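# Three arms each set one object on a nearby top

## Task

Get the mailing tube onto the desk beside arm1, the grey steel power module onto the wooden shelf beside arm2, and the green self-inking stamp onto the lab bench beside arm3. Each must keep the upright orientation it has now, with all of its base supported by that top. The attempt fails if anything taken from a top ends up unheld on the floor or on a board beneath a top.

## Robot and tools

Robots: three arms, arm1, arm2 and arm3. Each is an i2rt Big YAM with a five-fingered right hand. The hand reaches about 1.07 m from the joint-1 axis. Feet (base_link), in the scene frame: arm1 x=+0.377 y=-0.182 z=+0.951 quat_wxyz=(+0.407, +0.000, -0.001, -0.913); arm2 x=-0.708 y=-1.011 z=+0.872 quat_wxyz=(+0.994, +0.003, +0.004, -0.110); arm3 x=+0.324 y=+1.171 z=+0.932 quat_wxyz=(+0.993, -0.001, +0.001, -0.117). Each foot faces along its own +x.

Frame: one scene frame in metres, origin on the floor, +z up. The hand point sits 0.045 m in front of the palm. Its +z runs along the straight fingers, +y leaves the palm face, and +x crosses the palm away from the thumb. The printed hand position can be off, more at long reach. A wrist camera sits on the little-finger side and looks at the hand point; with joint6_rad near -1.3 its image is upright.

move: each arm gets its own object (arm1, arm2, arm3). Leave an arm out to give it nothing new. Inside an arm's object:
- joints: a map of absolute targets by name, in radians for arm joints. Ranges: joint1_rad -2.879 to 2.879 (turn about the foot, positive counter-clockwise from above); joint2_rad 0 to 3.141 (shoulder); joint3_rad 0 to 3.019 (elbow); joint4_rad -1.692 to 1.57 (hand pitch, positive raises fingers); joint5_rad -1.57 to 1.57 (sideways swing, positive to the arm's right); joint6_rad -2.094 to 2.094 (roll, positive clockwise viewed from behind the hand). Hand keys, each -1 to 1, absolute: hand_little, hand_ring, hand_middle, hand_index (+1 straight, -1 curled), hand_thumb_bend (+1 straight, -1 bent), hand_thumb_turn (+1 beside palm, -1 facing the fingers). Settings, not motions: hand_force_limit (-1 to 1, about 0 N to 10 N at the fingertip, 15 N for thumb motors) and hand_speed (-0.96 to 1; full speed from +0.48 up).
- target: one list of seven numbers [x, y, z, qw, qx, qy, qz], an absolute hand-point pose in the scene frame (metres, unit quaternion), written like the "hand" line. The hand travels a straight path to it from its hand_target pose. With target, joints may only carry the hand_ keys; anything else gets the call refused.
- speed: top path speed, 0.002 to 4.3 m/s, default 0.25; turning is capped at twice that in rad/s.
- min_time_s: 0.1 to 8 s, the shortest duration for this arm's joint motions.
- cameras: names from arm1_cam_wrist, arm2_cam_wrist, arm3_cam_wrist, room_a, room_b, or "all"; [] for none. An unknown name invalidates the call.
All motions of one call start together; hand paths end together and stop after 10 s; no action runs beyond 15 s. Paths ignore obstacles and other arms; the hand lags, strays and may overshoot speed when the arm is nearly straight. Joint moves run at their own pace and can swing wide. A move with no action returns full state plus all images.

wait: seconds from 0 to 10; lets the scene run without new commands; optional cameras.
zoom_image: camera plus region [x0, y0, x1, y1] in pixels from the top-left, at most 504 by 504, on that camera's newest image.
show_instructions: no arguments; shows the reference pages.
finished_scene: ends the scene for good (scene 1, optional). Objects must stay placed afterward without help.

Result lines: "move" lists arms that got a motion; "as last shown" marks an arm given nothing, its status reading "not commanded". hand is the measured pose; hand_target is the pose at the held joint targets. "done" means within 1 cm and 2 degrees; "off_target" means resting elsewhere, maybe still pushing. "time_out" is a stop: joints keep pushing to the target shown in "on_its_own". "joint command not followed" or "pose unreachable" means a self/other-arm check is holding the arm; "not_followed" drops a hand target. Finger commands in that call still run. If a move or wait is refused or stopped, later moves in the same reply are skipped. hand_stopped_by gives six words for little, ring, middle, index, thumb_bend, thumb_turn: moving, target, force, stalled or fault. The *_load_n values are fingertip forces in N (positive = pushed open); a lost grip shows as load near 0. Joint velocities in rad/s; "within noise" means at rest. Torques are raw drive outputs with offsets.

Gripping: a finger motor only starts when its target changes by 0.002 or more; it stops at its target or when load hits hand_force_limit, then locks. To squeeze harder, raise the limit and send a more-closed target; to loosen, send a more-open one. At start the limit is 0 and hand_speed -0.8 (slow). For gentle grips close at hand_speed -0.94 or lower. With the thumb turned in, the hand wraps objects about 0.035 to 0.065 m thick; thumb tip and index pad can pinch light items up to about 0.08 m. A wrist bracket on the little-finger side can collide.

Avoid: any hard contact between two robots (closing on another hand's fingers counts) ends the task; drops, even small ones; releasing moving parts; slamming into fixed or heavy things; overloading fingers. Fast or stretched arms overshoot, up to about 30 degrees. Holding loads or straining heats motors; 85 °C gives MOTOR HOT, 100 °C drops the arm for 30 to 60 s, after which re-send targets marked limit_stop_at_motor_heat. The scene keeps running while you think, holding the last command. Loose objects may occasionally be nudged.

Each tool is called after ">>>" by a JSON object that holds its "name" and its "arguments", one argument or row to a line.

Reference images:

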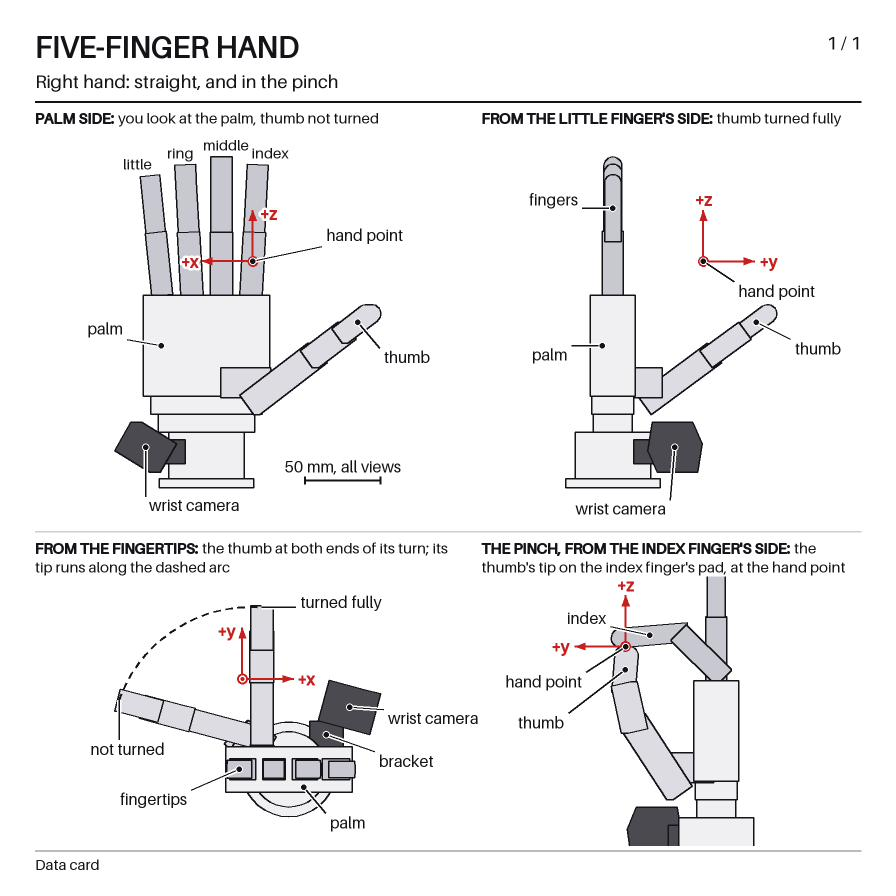

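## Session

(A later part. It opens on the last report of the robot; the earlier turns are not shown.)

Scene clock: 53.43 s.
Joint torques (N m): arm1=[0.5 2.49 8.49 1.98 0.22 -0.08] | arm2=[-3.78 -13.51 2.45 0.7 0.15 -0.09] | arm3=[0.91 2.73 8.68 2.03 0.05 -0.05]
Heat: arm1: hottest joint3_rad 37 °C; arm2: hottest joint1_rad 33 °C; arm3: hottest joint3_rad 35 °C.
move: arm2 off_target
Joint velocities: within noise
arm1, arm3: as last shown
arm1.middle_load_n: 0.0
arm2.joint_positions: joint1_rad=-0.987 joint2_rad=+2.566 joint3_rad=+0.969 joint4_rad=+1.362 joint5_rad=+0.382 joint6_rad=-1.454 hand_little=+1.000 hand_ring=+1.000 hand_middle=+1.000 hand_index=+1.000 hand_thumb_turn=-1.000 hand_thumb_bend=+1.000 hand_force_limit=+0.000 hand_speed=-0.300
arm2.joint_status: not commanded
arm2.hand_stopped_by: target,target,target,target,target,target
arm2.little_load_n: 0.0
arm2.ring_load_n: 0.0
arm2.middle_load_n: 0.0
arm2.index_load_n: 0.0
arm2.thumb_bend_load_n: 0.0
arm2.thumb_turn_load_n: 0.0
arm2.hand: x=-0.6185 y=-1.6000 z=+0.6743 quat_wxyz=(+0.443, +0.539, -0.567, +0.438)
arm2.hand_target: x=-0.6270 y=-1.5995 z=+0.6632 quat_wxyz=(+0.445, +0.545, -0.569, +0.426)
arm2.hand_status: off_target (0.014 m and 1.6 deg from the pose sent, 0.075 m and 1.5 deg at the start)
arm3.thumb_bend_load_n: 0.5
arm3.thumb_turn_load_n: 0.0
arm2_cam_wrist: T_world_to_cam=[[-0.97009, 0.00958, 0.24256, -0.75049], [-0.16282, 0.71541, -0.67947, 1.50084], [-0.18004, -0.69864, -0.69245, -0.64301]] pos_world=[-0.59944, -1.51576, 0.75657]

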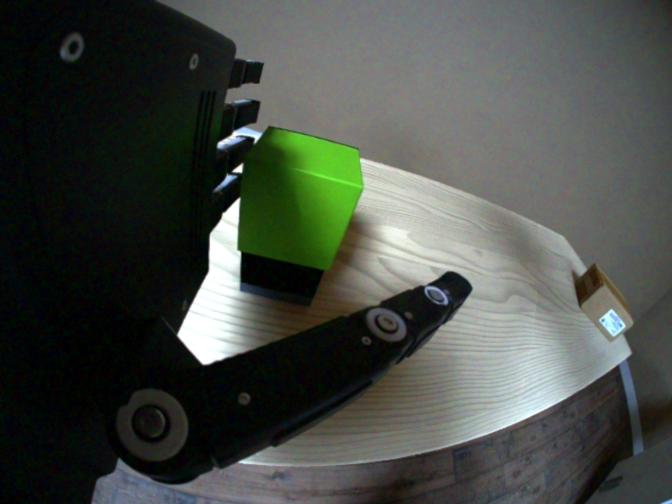

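>>> {"name": "move", "arguments": {
  "arm2": {"target": [-0.628, -1.623, 0.661, 0.44474, 0.54492, -0.56924, 0.42574], "speed": 0.06},
  "cameras": ["arm2_cam_wrist"]
}}

>>> {"name": "zoom_image", "arguments": {
  "camera": "arm2_cam_wrist",
  "region": [200, 60, 420, 280]
}}

Scene clock: 56.13 s.
Joint torques (N m): arm1=[0.26 2.2 8.38 1.98 0.24 -0.08] | arm2=[-3.96 -14.33 2.97 0.77 0.15 -0.11] | arm3=[0.38 2.14 8.61 2.33 0.07 -0.07]
Heat: arm1: hottest joint3_rad 37 °C; arm2: hottest joint1_rad 33 °C; arm3: hottest joint3_rad 35 °C.
move: arm2 off_target
Joint velocities: within noise
arm1, arm3: as last shown
arm1.ring_load_n: 0.5
arm2.joint_positions: joint1_rad=-1.006 joint2_rad=+2.571 joint3_rad=+1.026 joint4_rad=+1.310 joint5_rad=+0.364 joint6_rad=-1.459 hand_little=+1.000 hand_ring=+1.000 hand_middle=+1.000 hand_index=+1.000 hand_thumb_turn=-1.000 hand_thumb_bend=+1.000 hand_force_limit=+0.000 hand_speed=-0.300
arm2.joint_status: not commanded
arm2.hand_stopped_by: target,target,target,target,target,target
arm2.little_load_n: 0.0
arm2.ring_load_n: -0.5
arm2.middle_load_n: 0.0
arm2.index_load_n: 0.0
arm2.thumb_bend_load_n: 0.0
arm2.thumb_turn_load_n: 0.0
arm2.hand: x=-0.6192 y=-1.6222 z=+0.6724 quat_wxyz=(+0.443, +0.539, -0.567, +0.438)
arm2.hand_target: x=-0.6278 y=-1.6226 z=+0.6613 quat_wxyz=(+0.445, +0.545, -0.569, +0.426)
arm2.hand_status: off_target (0.014 m and 1.6 deg from the pose sent, 0.028 m and 1.7 deg at the start)
arm3.thumb_bend_load_n: 0.0
arm2_cam_wrist: T_world_to_cam=[[-0.96991, 0.00912, 0.24329, -0.75167], [-0.16345, 0.7162, -0.67849, 1.51556], [-0.18044, -0.69784, -0.69315, -0.65843]] pos_world=[-0.60013, -1.53806, 0.75477]

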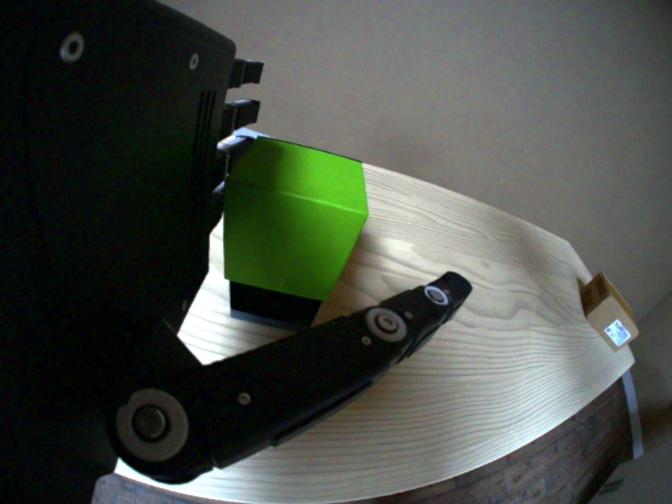

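Scaled by 2.291 from the camera's image (finer frame: 960x720).

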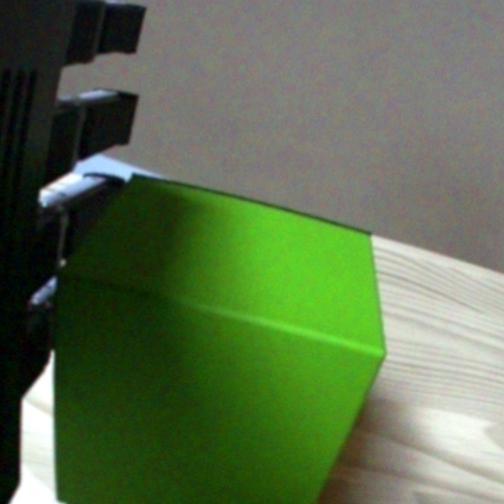

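>>> {"name": "move", "arguments": {
  "arm2": {"target": [-0.6280, -1.6265, 0.661, 0.44474, 0.54492, -0.56924, 0.42574], "speed": 0.05}
}}

>>> {"name": "move", "arguments": {
  "arm2": {"target": [-0.6365, -1.6265, 0.661, 0.44474, 0.54492, -0.56924, 0.42574], "speed": 0.05},
  "cameras": ["arm2_cam_wrist"]
}}

>>> {"name": "zoom_image", "arguments": {
  "camera": "arm2_cam_wrist",
  "region": [180, 80, 400, 300]
}}

Scene clock: 58.63 s.
Joint torques (N m): arm1=[0.32 2.02 8.49 1.98 0.23 -0.08] | arm2=[-4.01 -14.21 3.03 0.76 0.13 -0.09] | arm3=[0.5 2.43 8.49 2.24 0.06 -0.03]
Heat: arm1: hottest joint3_rad 37 °C; arm2: hottest joint1_rad 33 °C; arm3: hottest joint3_rad 35 °C.
move: arm2 off_target
Joint velocities: within noise
arm1, arm3: as last shown
arm1.ring_load_n: 0.0
arm2.joint_positions: joint1_rad=-1.006 joint2_rad=+2.571 joint3_rad=+1.034 joint4_rad=+1.301 joint5_rad=+0.362 joint6_rad=-1.460 hand_little=+1.000 hand_ring=+1.000 hand_middle=+1.000 hand_index=+1.000 hand_thumb_turn=-1.000 hand_thumb_bend=+1.000 hand_force_limit=+0.000 hand_speed=-0.300
arm2.joint_status: not commanded
arm2.hand_stopped_by: target,target,target,target,target,target
arm2.little_load_n: 0.0
arm2.ring_load_n: 0.0
arm2.middle_load_n: 0.0
arm2.index_load_n: 0.0
arm2.thumb_bend_load_n: 0.0
arm2.thumb_turn_load_n: 0.0
arm2.hand: x=-0.6182 y=-1.6255 z=+0.6723 quat_wxyz=(+0.443, +0.540, -0.566, +0.438)
arm2.hand_target: x=-0.6279 y=-1.6261 z=+0.6613 quat_wxyz=(+0.445, +0.545, -0.569, +0.426)
arm2.hand_status: off_target (0.015 m and 1.6 deg from the pose sent, 0.015 m and 1.6 deg at the start)
arm3.ring_load_n: -0.5
pictures: none

Scene clock: 59.60 s.
Joint torques (N m): arm1=[0.56 2.43 8.43 2 0.23 -0.06] | arm2=[-3.6 -14.21 2.65 1.01 0.14 -0.08] | arm3=[0.67 2.02 8.54 2.24 0.04 -0.05]
Heat: arm1: hottest joint3_rad 37 °C; arm2: hottest joint1_rad 33 °C; arm3: hottest joint3_rad 35 °C.
move: arm2 off_target
Joint velocities: within noise
arm1, arm3: as last shown
arm2.joint_positions: joint1_rad=-1.026 joint2_rad=+2.571 joint3_rad=+1.034 joint4_rad=+1.301 joint5_rad=+0.345 joint6_rad=-1.465 hand_little=+1.000 hand_ring=+1.000 hand_middle=+1.000 hand_index=+1.000 hand_thumb_turn=-1.000 hand_thumb_bend=+1.000 hand_force_limit=+0.000 hand_speed=-0.300
arm2.joint_status: not commanded
arm2.hand_stopped_by: target,target,target,target,target,target
arm2.little_load_n: 0.0
arm2.ring_load_n: 0.0
arm2.middle_load_n: 0.0
arm2.index_load_n: 0.0
arm2.thumb_bend_load_n: 0.0
arm2.thumb_turn_load_n: 0.5
arm2.hand: x=-0.6272 y=-1.6282 z=+0.6721 quat_wxyz=(+0.443, +0.540, -0.567, +0.437)
arm2.hand_target: x=-0.6366 y=-1.6262 z=+0.6613 quat_wxyz=(+0.445, +0.545, -0.569, +0.426)
arm2.hand_status: off_target (0.015 m and 1.5 deg from the pose sent, 0.021 m and 1.6 deg at the start)
arm3.ring_load_n: 0.0
arm3.thumb_turn_load_n: 0.5
arm2_cam_wrist: T_world_to_cam=[[-0.96963, 0.00962, 0.24438, -0.75902], [-0.16355, 0.71744, -0.67715, 1.51937], [-0.18184, -0.69656, -0.69408, -0.66241]] pos_world=[-0.60793, -1.54416, 0.75457]

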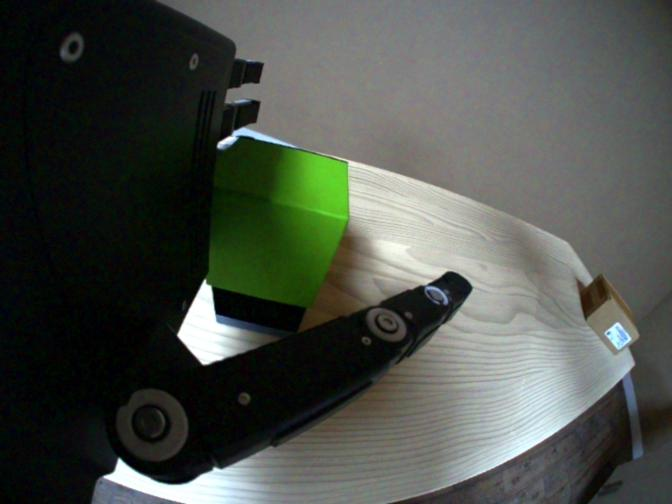

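Scaled by 2.291 from the camera's image (finer frame: 960x720).

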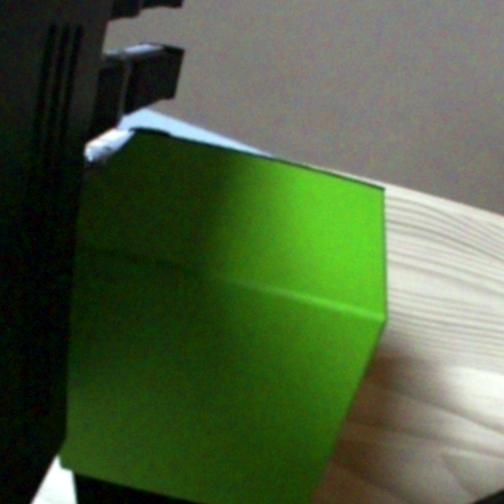

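>>> {"name": "move", "arguments": {
  "arm2": {"target": [-0.6365, -1.6215, 0.661, 0.44474, 0.54492, -0.56924, 0.42574], "speed": 0.05},
  "cameras": ["arm2_cam_wrist"]
}}

>>> {"name": "zoom_image", "arguments": {
  "camera": "arm2_cam_wrist",
  "region": [180, 80, 400, 300]
}}

Scene clock: 61.30 s.
Joint torques (N m): arm1=[0.32 2.08 8.44 1.96 0.23 -0.09] | arm2=[-3.43 -14.27 1.63 1.47 0.28 -0.08] | arm3=[0.21 2.02 8.54 2.13 0.07 -0.02]
Heat: arm1: hottest joint3_rad 37 °C; arm2: hottest joint1_rad 33 °C; arm3: hottest joint3_rad 35 °C.
move: arm2 off_target
Joint velocities: within noise
arm1, arm3: as last shown
arm2.joint_positions: joint1_rad=-1.026 joint2_rad=+2.571 joint3_rad=+1.034 joint4_rad=+1.301 joint5_rad=+0.345 joint6_rad=-1.465 hand_little=+1.000 hand_ring=+1.000 hand_middle=+1.000 hand_index=+1.000 hand_thumb_turn=-1.000 hand_thumb_bend=+1.000 hand_force_limit=+0.000 hand_speed=-0.300
arm2.joint_status: not commanded
arm2.hand_stopped_by: target,target,target,target,target,target
arm2.little_load_n: 0.0
arm2.ring_load_n: 0.0
arm2.middle_load_n: 0.0
arm2.index_load_n: 0.0
arm2.thumb_bend_load_n: 0.0
arm2.thumb_turn_load_n: 0.5
arm2.hand: x=-0.6272 y=-1.6282 z=+0.6721 quat_wxyz=(+0.443, +0.540, -0.567, +0.437)
arm2.hand_target: x=-0.6365 y=-1.6214 z=+0.6613 quat_wxyz=(+0.445, +0.545, -0.569, +0.426)
arm2.hand_status: off_target (0.016 m and 1.4 deg from the pose sent, 0.016 m and 1.5 deg at the start)
arm3.thumb_turn_load_n: 0.0
arm2_cam_wrist: T_world_to_cam=[[-0.96955, 0.00954, 0.24471, -0.75936], [-0.16382, 0.71747, -0.67705, 1.51924], [-0.18204, -0.69653, -0.69405, -0.66244]] pos_world=[-0.60793, -1.54416, 0.75467]

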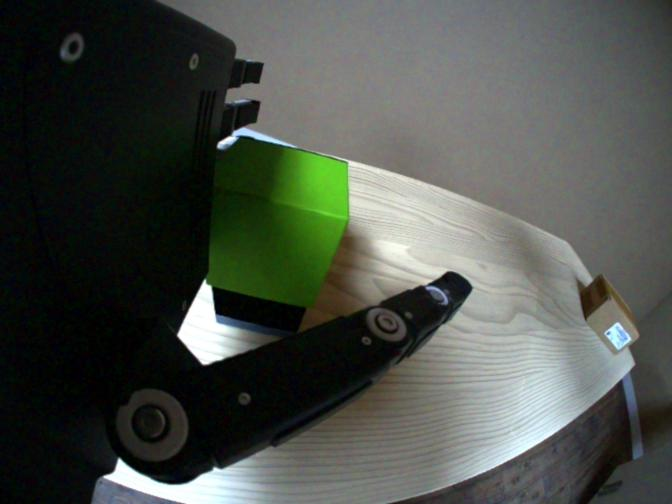

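Scaled by 2.291 from the camera's image (finer frame: 960x720).

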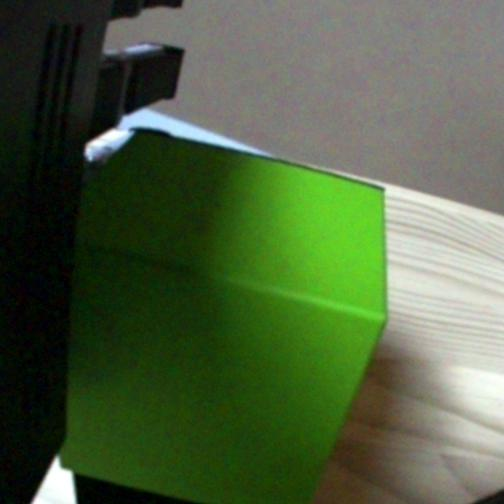

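>>> {"name": "move", "arguments": {
  "arm2": {"target": [-0.6365, -1.6130, 0.661, 0.44474, 0.54492, -0.56924, 0.42574], "speed": 0.08},
  "cameras": ["arm2_cam_wrist"]
}}

>>> {"name": "zoom_image", "arguments": {
  "camera": "arm2_cam_wrist",
  "region": [180, 80, 400, 300]
}}

Scene clock: 62.67 s.
Joint torques (N m): arm1=[0.38 2.32 8.51 1.94 0.22 -0.08] | arm2=[-3.31 -13.86 1.36 2.02 0.4 -0.06] | arm3=[0.56 1.96 8.53 2.35 0.07 -0.02]
Heat: arm1: hottest joint3_rad 37 °C; arm2: hottest joint1_rad 33 °C; arm3: hottest joint3_rad 35 °C.
move: arm2 off_target
Joint velocities: within noise
arm1.joint_positions: joint1_rad=+1.211 joint2_rad=+0.633 joint3_rad=+1.441 joint4_rad=-1.564 joint5_rad=+0.187 joint6_rad=-0.957 hand_little=+1.000 hand_ring=+1.000 hand_middle=+1.000 hand_index=+1.000 hand_thumb_turn=-1.000 hand_thumb_bend=+1.000 hand_force_limit=+0.000 hand_speed=-0.300
arm1.joint_status: not commanded
arm1.hand_stopped_by: target,target,target,target,target,target
arm1.little_load_n: 0.0
arm1.ring_load_n: 0.0
arm1.middle_load_n: 0.0
arm1.index_load_n: 0.0
arm1.thumb_bend_load_n: 0.0
arm1.thumb_turn_load_n: 0.0
arm1.hand: x=+0.3936 y=-0.3614 z=+1.4151 quat_wxyz=(+0.177, +0.573, -0.713, +0.364)
arm1.hand_target: x=+0.3911 y=-0.3607 z=+1.4213 quat_wxyz=(+0.180, +0.566, -0.714, +0.371)
arm1.hand_status: not commanded
arm2.joint_positions: joint1_rad=-1.026 joint2_rad=+2.571 joint3_rad=+1.017 joint4_rad=+1.308 joint5_rad=+0.348 joint6_rad=-1.465 hand_little=+1.000 hand_ring=+1.000 hand_middle=+1.000 hand_index=+1.000 hand_thumb_turn=-1.000 hand_thumb_bend=+1.000 hand_force_limit=+0.000 hand_speed=-0.300
arm2.joint_status: not commanded
arm2.hand_stopped_by: target,target,target,target,target,target
arm2.little_load_n: 0.0
arm2.ring_load_n: 0.0
arm2.middle_load_n: 0.0
arm2.index_load_n: 0.0
arm2.thumb_bend_load_n: -0.5
arm2.thumb_turn_load_n: 0.5
arm2.hand: x=-0.6301 y=-1.6208 z=+0.6697 quat_wxyz=(+0.442, +0.542, -0.569, +0.432)
arm2.hand_target: x=-0.6366 y=-1.6129 z=+0.6611 quat_wxyz=(+0.445, +0.545, -0.569, +0.425)
arm2.hand_status: off_target (0.013 m and 0.9 deg from the pose sent, 0.021 m and 1.4 deg at the start)
arm3.joint_positions: joint1_rad=+2.488 joint2_rad=+0.638 joint3_rad=+1.442 joint4_rad=-1.389 joint5_rad=+0.105 joint6_rad=-1.419 hand_little=+1.000 hand_ring=+1.000 hand_middle=+1.000 hand_index=+1.000 hand_thumb_turn=-1.000 hand_thumb_bend=+1.000 hand_force_limit=+0.000 hand_speed=-0.300
arm3.joint_status: not commanded
arm3.hand_stopped_by: target,target,target,target,target,target
arm3.little_load_n: 0.0
arm3.ring_load_n: 0.0
arm3.middle_load_n: 0.0
arm3.index_load_n: 0.5
arm3.thumb_bend_load_n: 0.0
arm3.thumb_turn_load_n: 0.5
arm3.hand: x=+0.2454 y=+1.3901 z=+1.4403 quat_wxyz=(-0.425, +0.460, +0.750, +0.212)
arm3.hand_target: x=+0.2434 y=+1.3884 z=+1.4488 quat_wxyz=(-0.435, +0.453, +0.749, +0.213)
arm3.hand_status: not commanded
arm2_cam_wrist: T_world_to_cam=[[-0.96849, 0.00954, 0.24887, -0.76381], [-0.16478, 0.72474, -0.66903, 1.51762], [-0.18675, -0.68896, -0.70033, -0.64604]] pos_world=[-0.61032, -1.53769, 0.75298]

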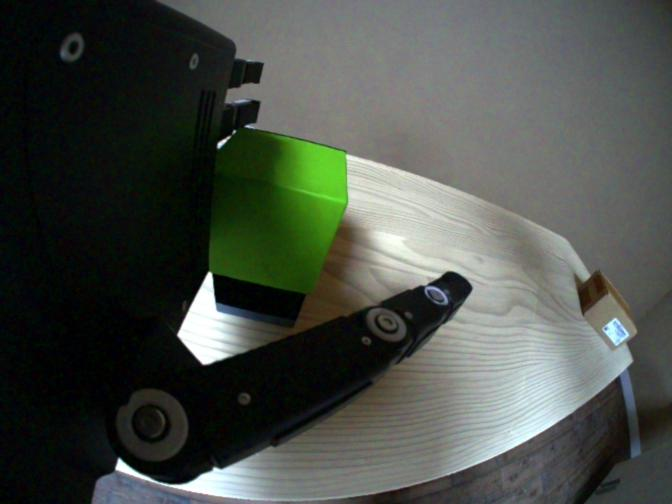

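Scaled by 2.291 from the camera's image (finer frame: 960x720).

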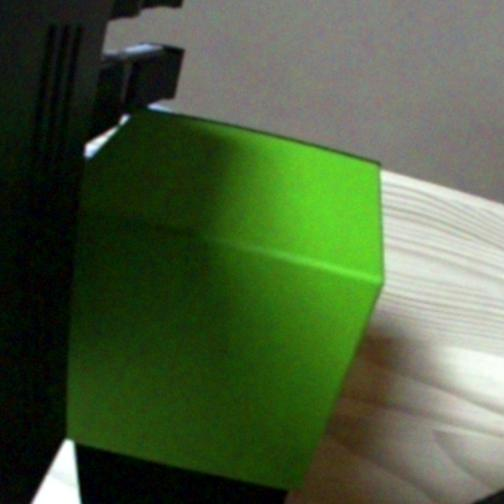

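>>> {"name": "move", "arguments": {
  "arm2": {"joints": {"hand_thumb_bend": 0.3, "hand_speed": -0.6, "hand_force_limit": -0.6}}
}}

>>> {"name": "move", "arguments": {
  "arm2": {"joints": {"hand_thumb_bend": -0.3, "hand_speed": -0.94, "hand_force_limit": -0.5}},
  "cameras": ["arm2_cam_wrist"]
}}

>>> {"name": "zoom_image", "arguments": {
  "camera": "arm2_cam_wrist",
  "region": [180, 80, 480, 380]
}}

Scene clock: 65.63 s.
Joint torques (N m): arm1=[0.56 2.43 8.36 1.91 0.25 -0.1] | arm2=[-2.84 -13.86 1.37 2.02 0.41 -0.05] | arm3=[1.08 2.26 8.51 2.21 0.04 -0.07]
Heat: arm1: hottest joint3_rad 37 °C; arm2: hottest joint1_rad 33 °C; arm3: hottest joint3_rad 36 °C.
move: arm2 done
Joint velocities: within noise
arm1, arm3: as last shown
arm1.little_load_n: 0.5
arm2.joint_positions: joint1_rad=-1.026 joint2_rad=+2.571 joint3_rad=+1.017 joint4_rad=+1.308 joint5_rad=+0.348 joint6_rad=-1.465 hand_little=+1.000 hand_ring=+1.000 hand_middle=+1.000 hand_index=+1.000 hand_thumb_turn=-1.000 hand_thumb_bend=+0.300 hand_force_limit=-0.600 hand_speed=-0.600
arm2.joint_status: all done
arm2.hand_stopped_by: target,target,target,target,target,target
arm2.little_load_n: 0.0
arm2.ring_load_n: 0.0
arm2.middle_load_n: 0.0
arm2.index_load_n: 0.0
arm2.thumb_bend_load_n: 0.0
arm2.thumb_turn_load_n: 0.0
arm2.hand: x=-0.6301 y=-1.6208 z=+0.6697 quat_wxyz=(+0.442, +0.542, -0.569, +0.432)
arm2.hand_target: x=-0.6366 y=-1.6129 z=+0.6611 quat_wxyz=(+0.445, +0.545, -0.569, +0.425)
arm2.hand_status: not commanded
arm3.index_load_n: 0.0
pictures: none

Scene clock: 68.27 s.
Joint torques (N m): arm1=[0.44 2.37 8.49 1.94 0.23 -0.08] | arm2=[-3.08 -13.92 1.37 1.96 0.39 -0.08] | arm3=[0.5 2.14 8.53 2.29 0.04 -0.05]
Heat: arm1: hottest joint3_rad 37 °C; arm2: hottest joint1_rad 33 °C; arm3: hottest joint3_rad 36 °C.
move: arm2 off_target
Joint velocities: within noise
arm1, arm3: as last shown
arm1.little_load_n: 0.0
arm2.joint_positions: joint1_rad=-1.026 joint2_rad=+2.571 joint3_rad=+1.017 joint4_rad=+1.308 joint5_rad=+0.348 joint6_rad=-1.465 hand_little=+1.000 hand_ring=+1.000 hand_middle=+1.000 hand_index=+1.000 hand_thumb_turn=-1.000 hand_thumb_bend=+0.114 hand_force_limit=-0.500 hand_speed=-0.940
arm2.joint_status: hand_thumb_bend off_target (ended at +0.114, target -0.300); the others done
arm2.hand_stopped_by: target,target,target,target,force,target
arm2.little_load_n: 0.0
arm2.ring_load_n: 0.5
arm2.middle_load_n: 0.0
arm2.index_load_n: 0.0
arm2.thumb_bend_load_n: 3.5
arm2.thumb_turn_load_n: 0.0
arm2.hand: x=-0.6302 y=-1.6208 z=+0.6697 quat_wxyz=(+0.442, +0.542, -0.569, +0.432)
arm2.hand_target: x=-0.6366 y=-1.6129 z=+0.6611 quat_wxyz=(+0.445, +0.545, -0.569, +0.425)
arm2.hand_status: not commanded
arm2_cam_wrist: T_world_to_cam=[[-0.96848, 0.00995, 0.24888, -0.76318], [-0.16448, 0.72482, -0.66902, 1.51792], [-0.18705, -0.68887, -0.70034, -0.64609]] pos_world=[-0.61032, -1.53769, 0.75298]

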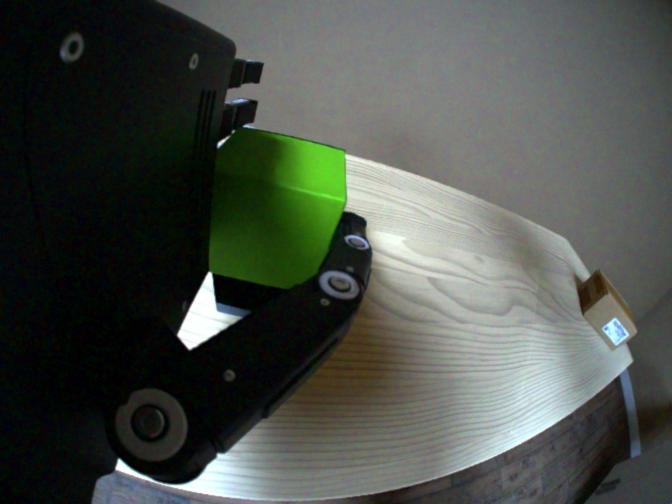

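Scaled by 1.680 from the camera's image (finer frame: 960x720).

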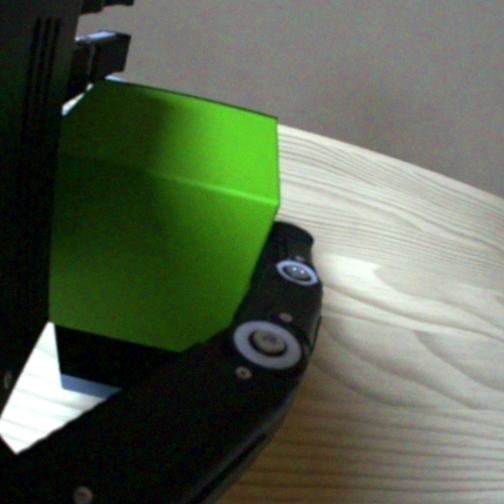

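>>> {"name": "move", "arguments": {
  "arm2": {"joints": {"hand_thumb_bend": -0.4, "hand_speed": -0.92, "hand_force_limit": 0.2}},
  "cameras": ["arm2_cam_wrist"]
}}

Scene clock: 69.37 s.
Joint torques (N m): arm1=[0.44 2.2 8.49 2 0.23 -0.09] | arm2=[-3.31 -13.86 1.28 2.02 0.38 -0.08] | arm3=[0.44 1.79 8.49 2.17 0.03 -0.03]
Heat: arm1: hottest joint3_rad 37 °C; arm2: hottest joint1_rad 33 °C; arm3: hottest joint3_rad 36 °C.
move: arm2 off_target
Joint velocities: within noise
arm1, arm3: as last shown
arm2.joint_positions: joint1_rad=-1.026 joint2_rad=+2.571 joint3_rad=+1.017 joint4_rad=+1.308 joint5_rad=+0.348 joint6_rad=-1.465 hand_little=+1.000 hand_ring=+1.000 hand_middle=+1.000 hand_index=+1.000 hand_thumb_turn=-1.000 hand_thumb_bend=+0.076 hand_force_limit=+0.200 hand_speed=-0.920
arm2.joint_status: hand_thumb_bend off_target (ended at +0.076, target -0.400); the others done
arm2.hand_stopped_by: target,target,target,target,force,target
arm2.little_load_n: 0.0
arm2.ring_load_n: 0.0
arm2.middle_load_n: 0.0
arm2.index_load_n: 0.0
arm2.thumb_bend_load_n: 9.0
arm2.thumb_turn_load_n: 0.0
arm2.hand: x=-0.6302 y=-1.6208 z=+0.6697 quat_wxyz=(+0.442, +0.542, -0.569, +0.432)
arm2.hand_target: x=-0.6366 y=-1.6129 z=+0.6611 quat_wxyz=(+0.445, +0.545, -0.569, +0.425)
arm2.hand_status: not commanded
arm2_cam_wrist: T_world_to_cam=[[-0.96848, 0.00995, 0.24888, -0.76318], [-0.16448, 0.72482, -0.66902, 1.51792], [-0.18705, -0.68887, -0.70034, -0.64609]] pos_world=[-0.61032, -1.53769, 0.75298]

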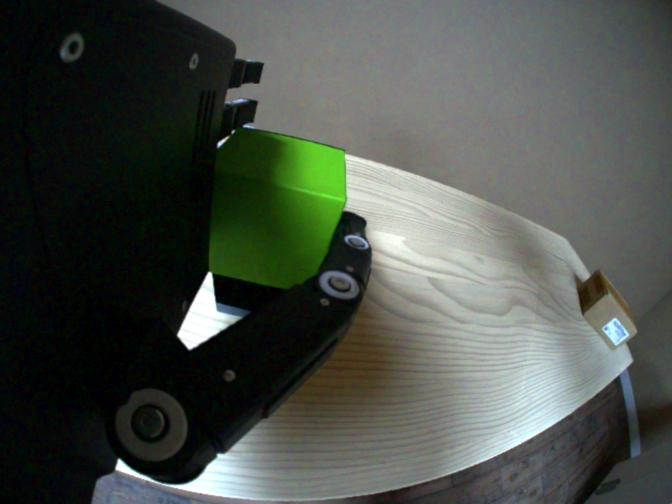

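>>> {"name": "move", "arguments": {
  "arm2": {"target": [-0.633, -1.616, 0.76, 0.44474, 0.54492, -0.56924, 0.42574], "speed": 0.08},
  "cameras": ["arm2_cam_wrist", "room_b"]
}}

Scene clock: 71.63 s.
Joint torques (N m): arm1=[0.38 2.26 8.38 1.95 0.23 -0.08] | arm2=[-2.67 -15.09 2.36 0.81 0.4 -0.06] | arm3=[0.97 1.9 8.5 2.19 0.03 -0.02]
Heat: arm1: hottest joint3_rad 37 °C; arm2: hottest joint1_rad 33 °C; arm3: hottest joint3_rad 36 °C.
move: arm2 done
Joint velocities: within noise
arm1, arm3: as last shown
arm1.middle_load_n: -0.5
arm2.joint_positions: joint1_rad=-1.026 joint2_rad=+2.314 joint3_rad=+0.880 joint4_rad=+1.190 joint5_rad=+0.352 joint6_rad=-1.465 hand_little=+1.000 hand_ring=+1.000 hand_middle=+1.000 hand_index=+1.000 hand_thumb_turn=-1.000 hand_thumb_bend=+0.076 hand_force_limit=+0.200 hand_speed=-0.920
arm2.joint_status: not commanded
arm2.hand_stopped_by: target,target,target,target,force,target
arm2.little_load_n: 0.0
arm2.ring_load_n: 0.0
arm2.middle_load_n: 0.0
arm2.index_load_n: 0.0
arm2.thumb_bend_load_n: 9.0
arm2.thumb_turn_load_n: 0.0
arm2.hand: x=-0.6314 y=-1.6180 z=+0.7593 quat_wxyz=(+0.444, +0.541, -0.570, +0.432)
arm2.hand_target: x=-0.6331 y=-1.6161 z=+0.7600 quat_wxyz=(+0.445, +0.545, -0.569, +0.426)
arm2.hand_status: done (0.003 m and 0.9 deg from the pose sent, 0.090 m and 0.9 deg at the start)
arm3.thumb_turn_load_n: 0.0
arm2_cam_wrist: T_world_to_cam=[[-0.96836, 0.01396, 0.24916, -0.78033], [-0.16208, 0.72398, -0.67051, 1.5769], [-0.18975, -0.68968, -0.69881, -0.58583]] pos_world=[-0.61121, -1.53478, 0.84237]

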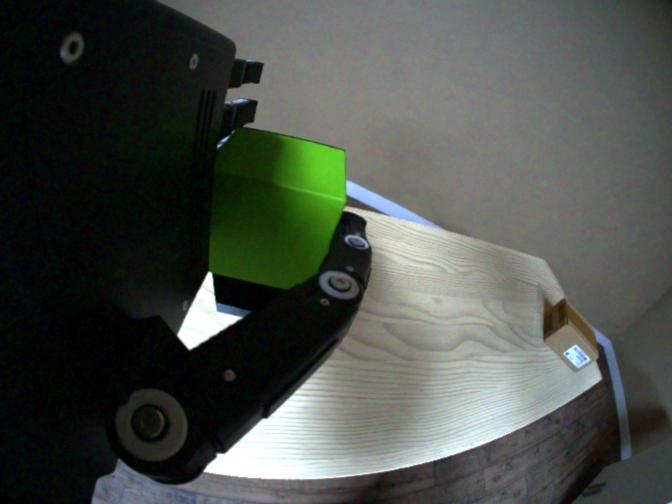

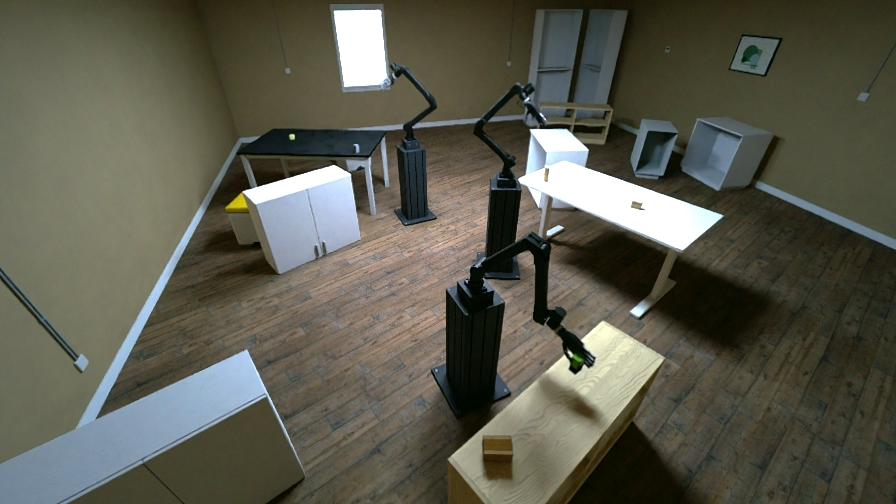

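>>> {"name": "move", "arguments": {
  "arm2": {"target": [-0.63, -1.46, 1.08, 0.5, 0.5, -0.5, 0.5], "speed": 0.25}
}}

>>> {"name": "move", "arguments": {
  "arm2": {"joints": {"joint1_rad": 0.75}, "min_time_s": 4},
  "arm1": {"joints": {"joint1_rad": 0.1}, "min_time_s": 3},
  "cameras": ["arm2_cam_wrist", "room_b"]
}}

Scene clock: 74.73 s.
Joint torques (N m): arm1=[0.32 2.14 8.38 2.02 0.25 -0.08] | arm2=[-1.2 -6.01 6.84 0.83 0.28 -0.06] | arm3=[0.5 1.9 8.64 2.26 0.06 -0.08]
Heat: arm1: hottest joint3_rad 38 °C; arm2: hottest joint1_rad 33 °C; arm3: hottest joint3_rad 36 °C.
move: arm2 done
Joint velocities: within noise
arm1, arm3: as last shown
arm1.middle_load_n: 0.0
arm2.joint_positions: joint1_rad=-0.871 joint2_rad=+1.186 joint3_rad=+0.410 joint4_rad=+0.788 joint5_rad=+0.491 joint6_rad=-1.559 hand_little=+1.000 hand_ring=+1.000 hand_middle=+1.000 hand_index=+1.000 hand_thumb_turn=-1.000 hand_thumb_bend=+0.076 hand_force_limit=+0.200 hand_speed=-0.920
arm2.joint_status: not commanded
arm2.hand_stopped_by: target,target,target,target,force,target
arm2.little_load_n: 0.0
arm2.ring_load_n: 0.0
arm2.middle_load_n: 0.0
arm2.index_load_n: 0.0
arm2.thumb_bend_load_n: 9.0
arm2.thumb_turn_load_n: 0.0
arm2.hand: x=-0.6353 y=-1.4629 z=+1.0793 quat_wxyz=(+0.501, +0.493, -0.505, +0.501)
arm2.hand_target: x=-0.6301 y=-1.4601 z=+1.0800 quat_wxyz=(+0.500, +0.500, -0.500, +0.500)
arm2.hand_status: done (0.006 m and 1.0 deg from the pose sent, 0.357 m and 13.7 deg at the start)
pictures: none

Scene clock: 79.17 s.
Joint torques (N m): arm1=[0.56 2.08 8.46 1.98 0.25 -0.07] | arm2=[-1.55 -6.01 6.87 0.8 0.22 -0.06] | arm3=[0.91 1.55 8.5 2.18 0.05 0.01]
Heat: arm1: hottest joint3_rad 38 °C; arm2: hottest joint1_rad 33 °C; arm3: hottest joint3_rad 36 °C.
move: arm1 done; arm2 done
Joint velocities: within noise
arm1.joint_positions: joint1_rad=+0.112 joint2_rad=+0.633 joint3_rad=+1.441 joint4_rad=-1.564 joint5_rad=+0.187 joint6_rad=-0.957 hand_little=+1.000 hand_ring=+1.000 hand_middle=+1.000 hand_index=+1.000 hand_thumb_turn=-1.000 hand_thumb_bend=+1.000 hand_force_limit=+0.000 hand_speed=-0.300
arm1.joint_status: all done
arm1.hand_stopped_by: target,target,target,target,target,target
arm1.little_load_n: 0.0
arm1.ring_load_n: 0.0
arm1.middle_load_n: 0.0
arm1.index_load_n: 0.0
arm1.thumb_bend_load_n: 0.0
arm1.thumb_turn_load_n: 0.0
arm1.hand: x=+0.2236 y=-0.2787 z=+1.4148 quat_wxyz=(+0.340, +0.116, -0.907, +0.218)
arm1.hand_target: x=+0.2230 y=-0.2762 z=+1.4209 quat_wxyz=(+0.347, +0.110, -0.905, +0.222)
arm1.hand_status: not commanded
arm2.joint_positions: joint1_rad=+0.737 joint2_rad=+1.186 joint3_rad=+0.410 joint4_rad=+0.788 joint5_rad=+0.493 joint6_rad=-1.559 hand_little=+1.000 hand_ring=+1.000 hand_middle=+1.000 hand_index=+1.000 hand_thumb_turn=-1.000 hand_thumb_bend=+0.076 hand_force_limit=+0.200 hand_speed=-0.920
arm2.joint_status: all done
arm2.hand_stopped_by: target,target,target,target,force,target
arm2.little_load_n: 0.0
arm2.ring_load_n: 0.0
arm2.middle_load_n: 0.0
arm2.index_load_n: 0.0
arm2.thumb_bend_load_n: 9.0
arm2.thumb_turn_load_n: 0.0
arm2.hand: x=-0.2584 y=-0.9244 z=+1.0804 quat_wxyz=(-0.017, +0.706, -0.001, +0.708)
arm2.hand_target: x=-0.2610 y=-0.9200 z=+1.0811 quat_wxyz=(-0.017, +0.707, +0.008, +0.707)
arm2.hand_status: not commanded
arm3: as last shown
arm2_cam_wrist: T_world_to_cam=[[-0.01261, -0.97172, 0.23579, -1.1586], [-0.53289, -0.193, -0.82388, 0.57267], [0.84609, -0.13604, -0.51538, 0.76896]] pos_world=[-0.36005, -0.9107, 1.14131]

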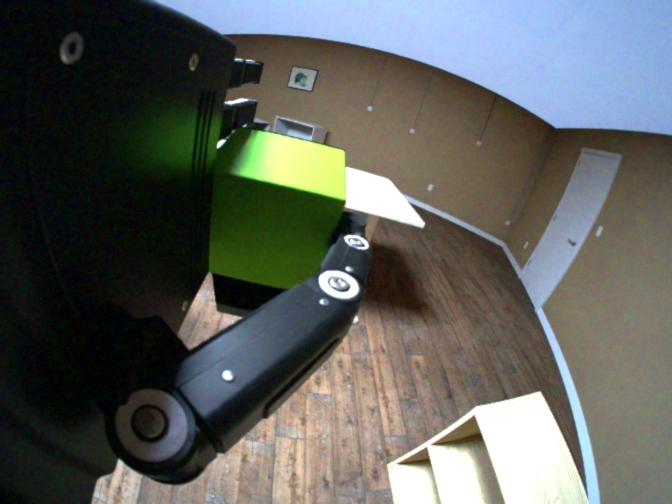

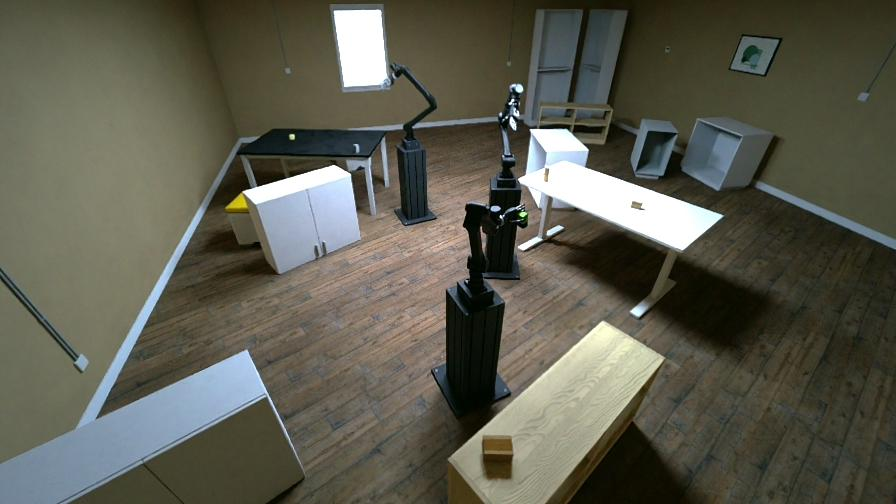

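>>> {"name": "move", "arguments": {
  "arm1": {"joints": {"joint1_rad": -0.1, "joint4_rad": -0.75, "joint5_rad": 0.0, "joint6_rad": 1.55}, "min_time_s": 4},
  "arm2": {"target": [-0.18, -0.61, 1.12, -0.2267, 0.6698, 0.2267, 0.6698], "speed": 0.2},
  "cameras": ["arm1_cam_wrist", "arm2_cam_wrist", "room_b", "room_a"]
}}

Scene clock: 86.70 s.
Joint torques (N m): arm1=[0.38 1.79 8.81 3.03 -0.01 0.14] | arm2=[-1.49 -10.4 10.89 0.84 0.06 -0.11] | arm3=[0.62 2.43 8.58 2.07 0.03 -0.04]
Heat: arm1: hottest joint3_rad 38 °C; arm2: hottest joint1_rad 33 °C; arm3: hottest joint3_rad 36 °C.
move: arm1 done; arm2 off_target
Joint velocities: within noise
arm1.joint_positions: joint1_rad=-0.088 joint2_rad=+0.633 joint3_rad=+1.441 joint4_rad=-0.769 joint5_rad=+0.003 joint6_rad=+1.534 hand_little=+1.000 hand_ring=+1.000 hand_middle=+1.000 hand_index=+1.000 hand_thumb_turn=-1.000 hand_thumb_bend=+1.000 hand_force_limit=+0.000 hand_speed=-0.300
arm1.joint_status: all done
arm1.hand_stopped_by: target,target,target,target,target,target
arm1.little_load_n: 0.0
arm1.ring_load_n: 0.0
arm1.middle_load_n: 0.0
arm1.index_load_n: 0.0
arm1.thumb_bend_load_n: 0.0
arm1.thumb_turn_load_n: 0.0
arm1.hand: x=+0.2065 y=-0.4210 z=+1.6752 quat_wxyz=(-0.251, -0.641, -0.264, +0.676)
arm1.hand_target: x=+0.2083 y=-0.4146 z=+1.6888 quat_wxyz=(-0.258, -0.633, -0.251, +0.686)
arm1.hand_status: not commanded
arm2.joint_positions: joint1_rad=+0.993 joint2_rad=+1.562 joint3_rad=+0.881 joint4_rad=+0.659 joint5_rad=+0.133 joint6_rad=-1.567 hand_little=+1.000 hand_ring=+1.000 hand_middle=+1.000 hand_index=+1.000 hand_thumb_turn=-1.000 hand_thumb_bend=+0.076 hand_force_limit=+0.200 hand_speed=-0.920
arm2.joint_status: not commanded
arm2.hand_stopped_by: target,target,target,target,force,target
arm2.little_load_n: 0.0
arm2.ring_load_n: 0.0
arm2.middle_load_n: 0.0
arm2.index_load_n: 0.0
arm2.thumb_bend_load_n: 9.0
arm2.thumb_turn_load_n: 0.5
arm2.hand: x=-0.1870 y=-0.6261 z=+1.1037 quat_wxyz=(-0.223, +0.680, +0.221, +0.662)
arm2.hand_target: x=-0.1811 y=-0.6108 z=+1.1201 quat_wxyz=(-0.227, +0.670, +0.227, +0.670)
arm2.hand_status: off_target (0.024 m and 1.6 deg from the pose sent, 0.327 m and 36.1 deg at the start)
arm3: as last shown
pictures: arm1_cam_wrist, arm2_cam_wrist, room_a, room_b
arm1_cam_wrist: T_world_to_cam=[[0.63275, -0.74065, -0.22598, -0.05607], [0.52246, 0.19294, 0.83054, -1.41252], [-0.57154, -0.64359, 0.50905, -0.88995]] pos_world=[0.26482, -0.34175, 1.61352]
arm2_cam_wrist: T_world_to_cam=[[0.55446, -0.79351, 0.25082, -0.67231], [-0.33424, -0.48835, -0.8061, 0.52021], [0.76214, 0.36312, -0.53599, 1.08076]] pos_world=[-0.27705, -0.67189, 1.16725]

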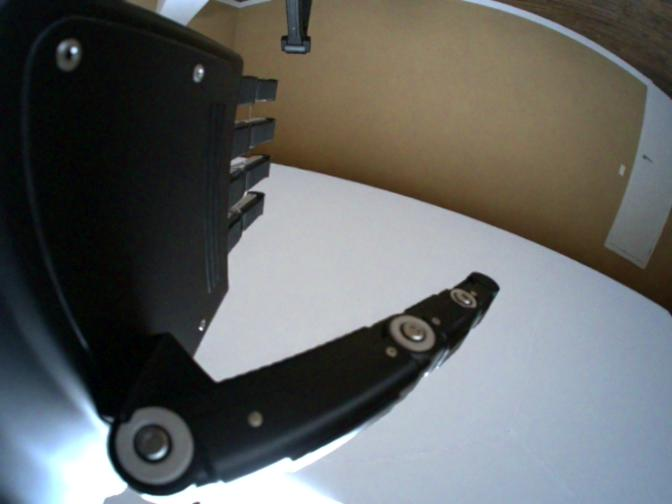

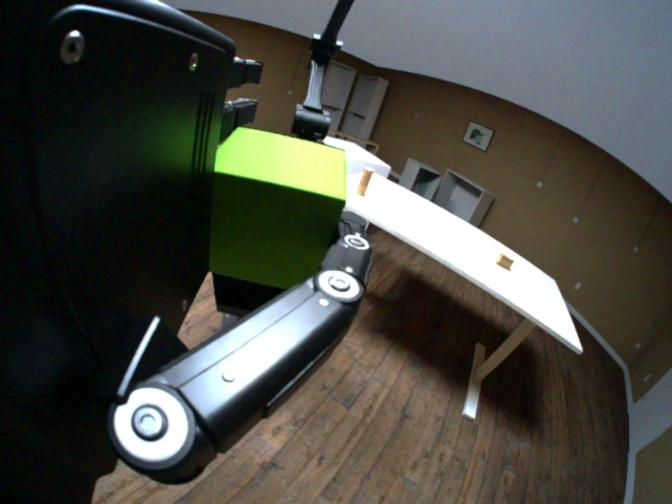

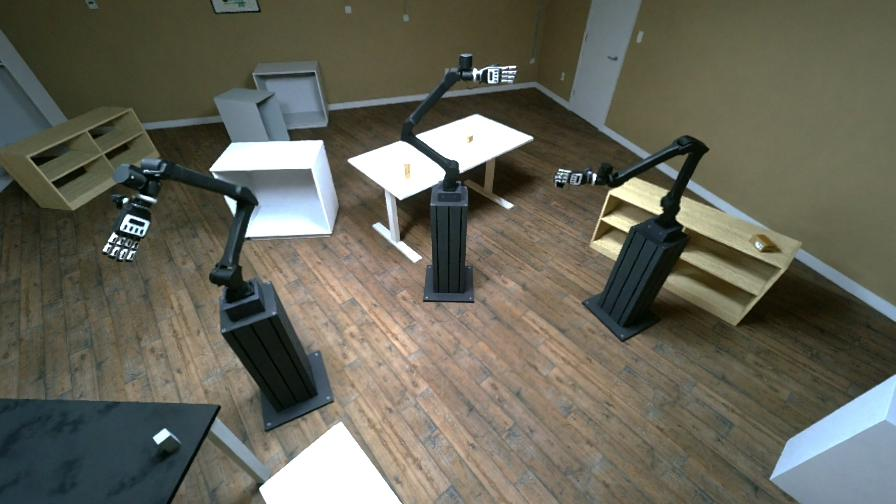

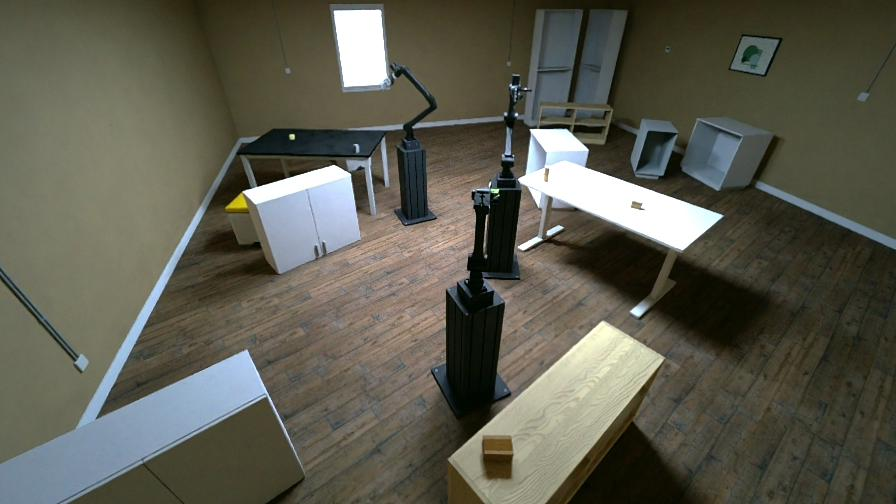

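>>> {"name": "move", "arguments": {
  "arm1": {"target": [-0.05, -0.508, 1.075, -0.2220, -0.6713, -0.2220, 0.6713], "speed": 0.2},
  "cameras": ["arm1_cam_wrist", "arm2_cam_wrist"]
}}

Scene clock: 91.63 s.
Joint torques (N m): arm1=[0.73 -9.17 5.15 3.03 0.02 0.16] | arm2=[-1.44 -10.46 10.91 0.92 0.05 -0.07] | arm3=[0.5 2.08 8.5 2.26 0.04 -0.03]
Heat: arm1: hottest joint3_rad 38 °C; arm2: hottest joint1_rad 33 °C; arm3: hottest joint3_rad 37 °C.
move: arm1 done
Joint velocities: within noise
arm1.joint_positions: joint1_rad=-0.341 joint2_rad=+1.860 joint3_rad=+0.472 joint4_rad=+1.370 joint5_rad=-0.149 joint6_rad=+1.552 hand_little=+1.000 hand_ring=+1.000 hand_middle=+1.000 hand_index=+1.000 hand_thumb_turn=-1.000 hand_thumb_bend=+1.000 hand_force_limit=+0.000 hand_speed=-0.300
arm1.joint_status: not commanded
arm1.hand_stopped_by: target,target,target,target,target,target
arm1.little_load_n: 0.0
arm1.ring_load_n: 0.0
arm1.middle_load_n: 0.0
arm1.index_load_n: 0.0
arm1.thumb_bend_load_n: 0.0
arm1.thumb_turn_load_n: -0.5
arm1.hand: x=-0.0400 y=-0.5089 z=+1.0740 quat_wxyz=(-0.218, -0.675, -0.232, +0.666)
arm1.hand_target: x=-0.0498 y=-0.5078 z=+1.0750 quat_wxyz=(-0.222, -0.671, -0.222, +0.671)
arm1.hand_status: done (0.010 m and 1.4 deg from the pose sent, 0.658 m and 6.9 deg at the start)
arm2: as last shown
arm2.thumb_turn_load_n: 0.0
arm3.joint_positions: joint1_rad=+2.488 joint2_rad=+0.638 joint3_rad=+1.442 joint4_rad=-1.389 joint5_rad=+0.105 joint6_rad=-1.419 hand_little=+1.000 hand_ring=+1.000 hand_middle=+1.000 hand_index=+1.000 hand_thumb_turn=-1.000 hand_thumb_bend=+1.000 hand_force_limit=+0.000 hand_speed=-0.300
arm3.joint_status: not commanded
arm3.hand_stopped_by: target,target,target,target,target,target
arm3.little_load_n: 0.0
arm3.ring_load_n: 0.0
arm3.middle_load_n: 0.0
arm3.index_load_n: 0.0
arm3.thumb_bend_load_n: -0.5
arm3.thumb_turn_load_n: 0.5
arm3.hand: x=+0.2454 y=+1.3901 z=+1.4403 quat_wxyz=(-0.425, +0.460, +0.750, +0.212)
arm3.hand_target: x=+0.2434 y=+1.3884 z=+1.4488 quat_wxyz=(-0.435, +0.453, +0.749, +0.213)
arm3.hand_status: not commanded
arm1_cam_wrist: T_world_to_cam=[[0.56834, -0.79612, -0.20779, -0.15133], [0.48993, 0.12456, 0.86281, -0.83824], [-0.66102, -0.59217, 0.46084, -0.70694]] pos_world=[0.02938, -0.43469, 1.01759]
arm2_cam_wrist: T_world_to_cam=[[0.55446, -0.79351, 0.25082, -0.67231], [-0.33424, -0.48835, -0.8061, 0.52021], [0.76214, 0.36312, -0.53599, 1.08076]] pos_world=[-0.27705, -0.67189, 1.16725]

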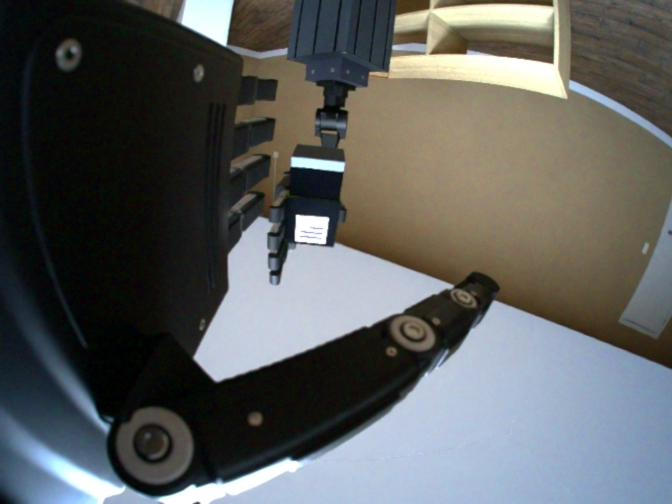

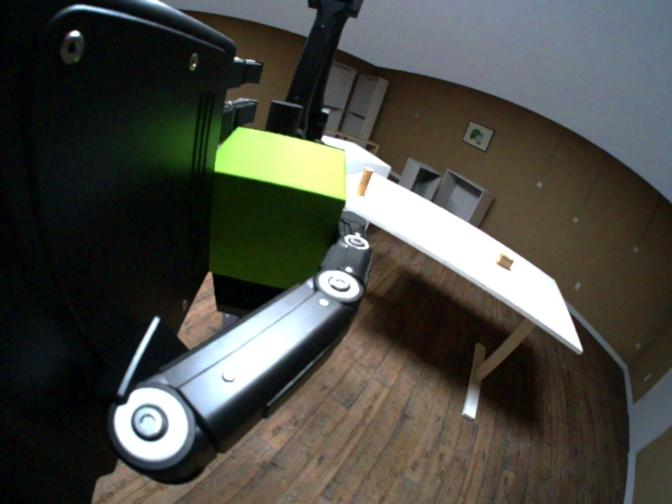

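>>> {"name": "zoom_image", "arguments": {
  "camera": "arm1_cam_wrist",
  "region": [220, 100, 420, 300]
}}

Scaled by 2.520 from the camera's image (finer frame: 960x720).

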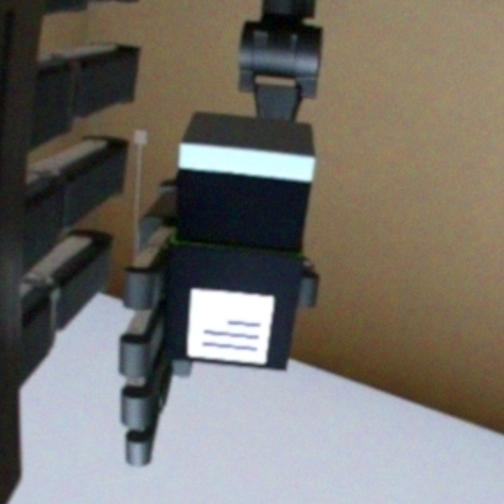

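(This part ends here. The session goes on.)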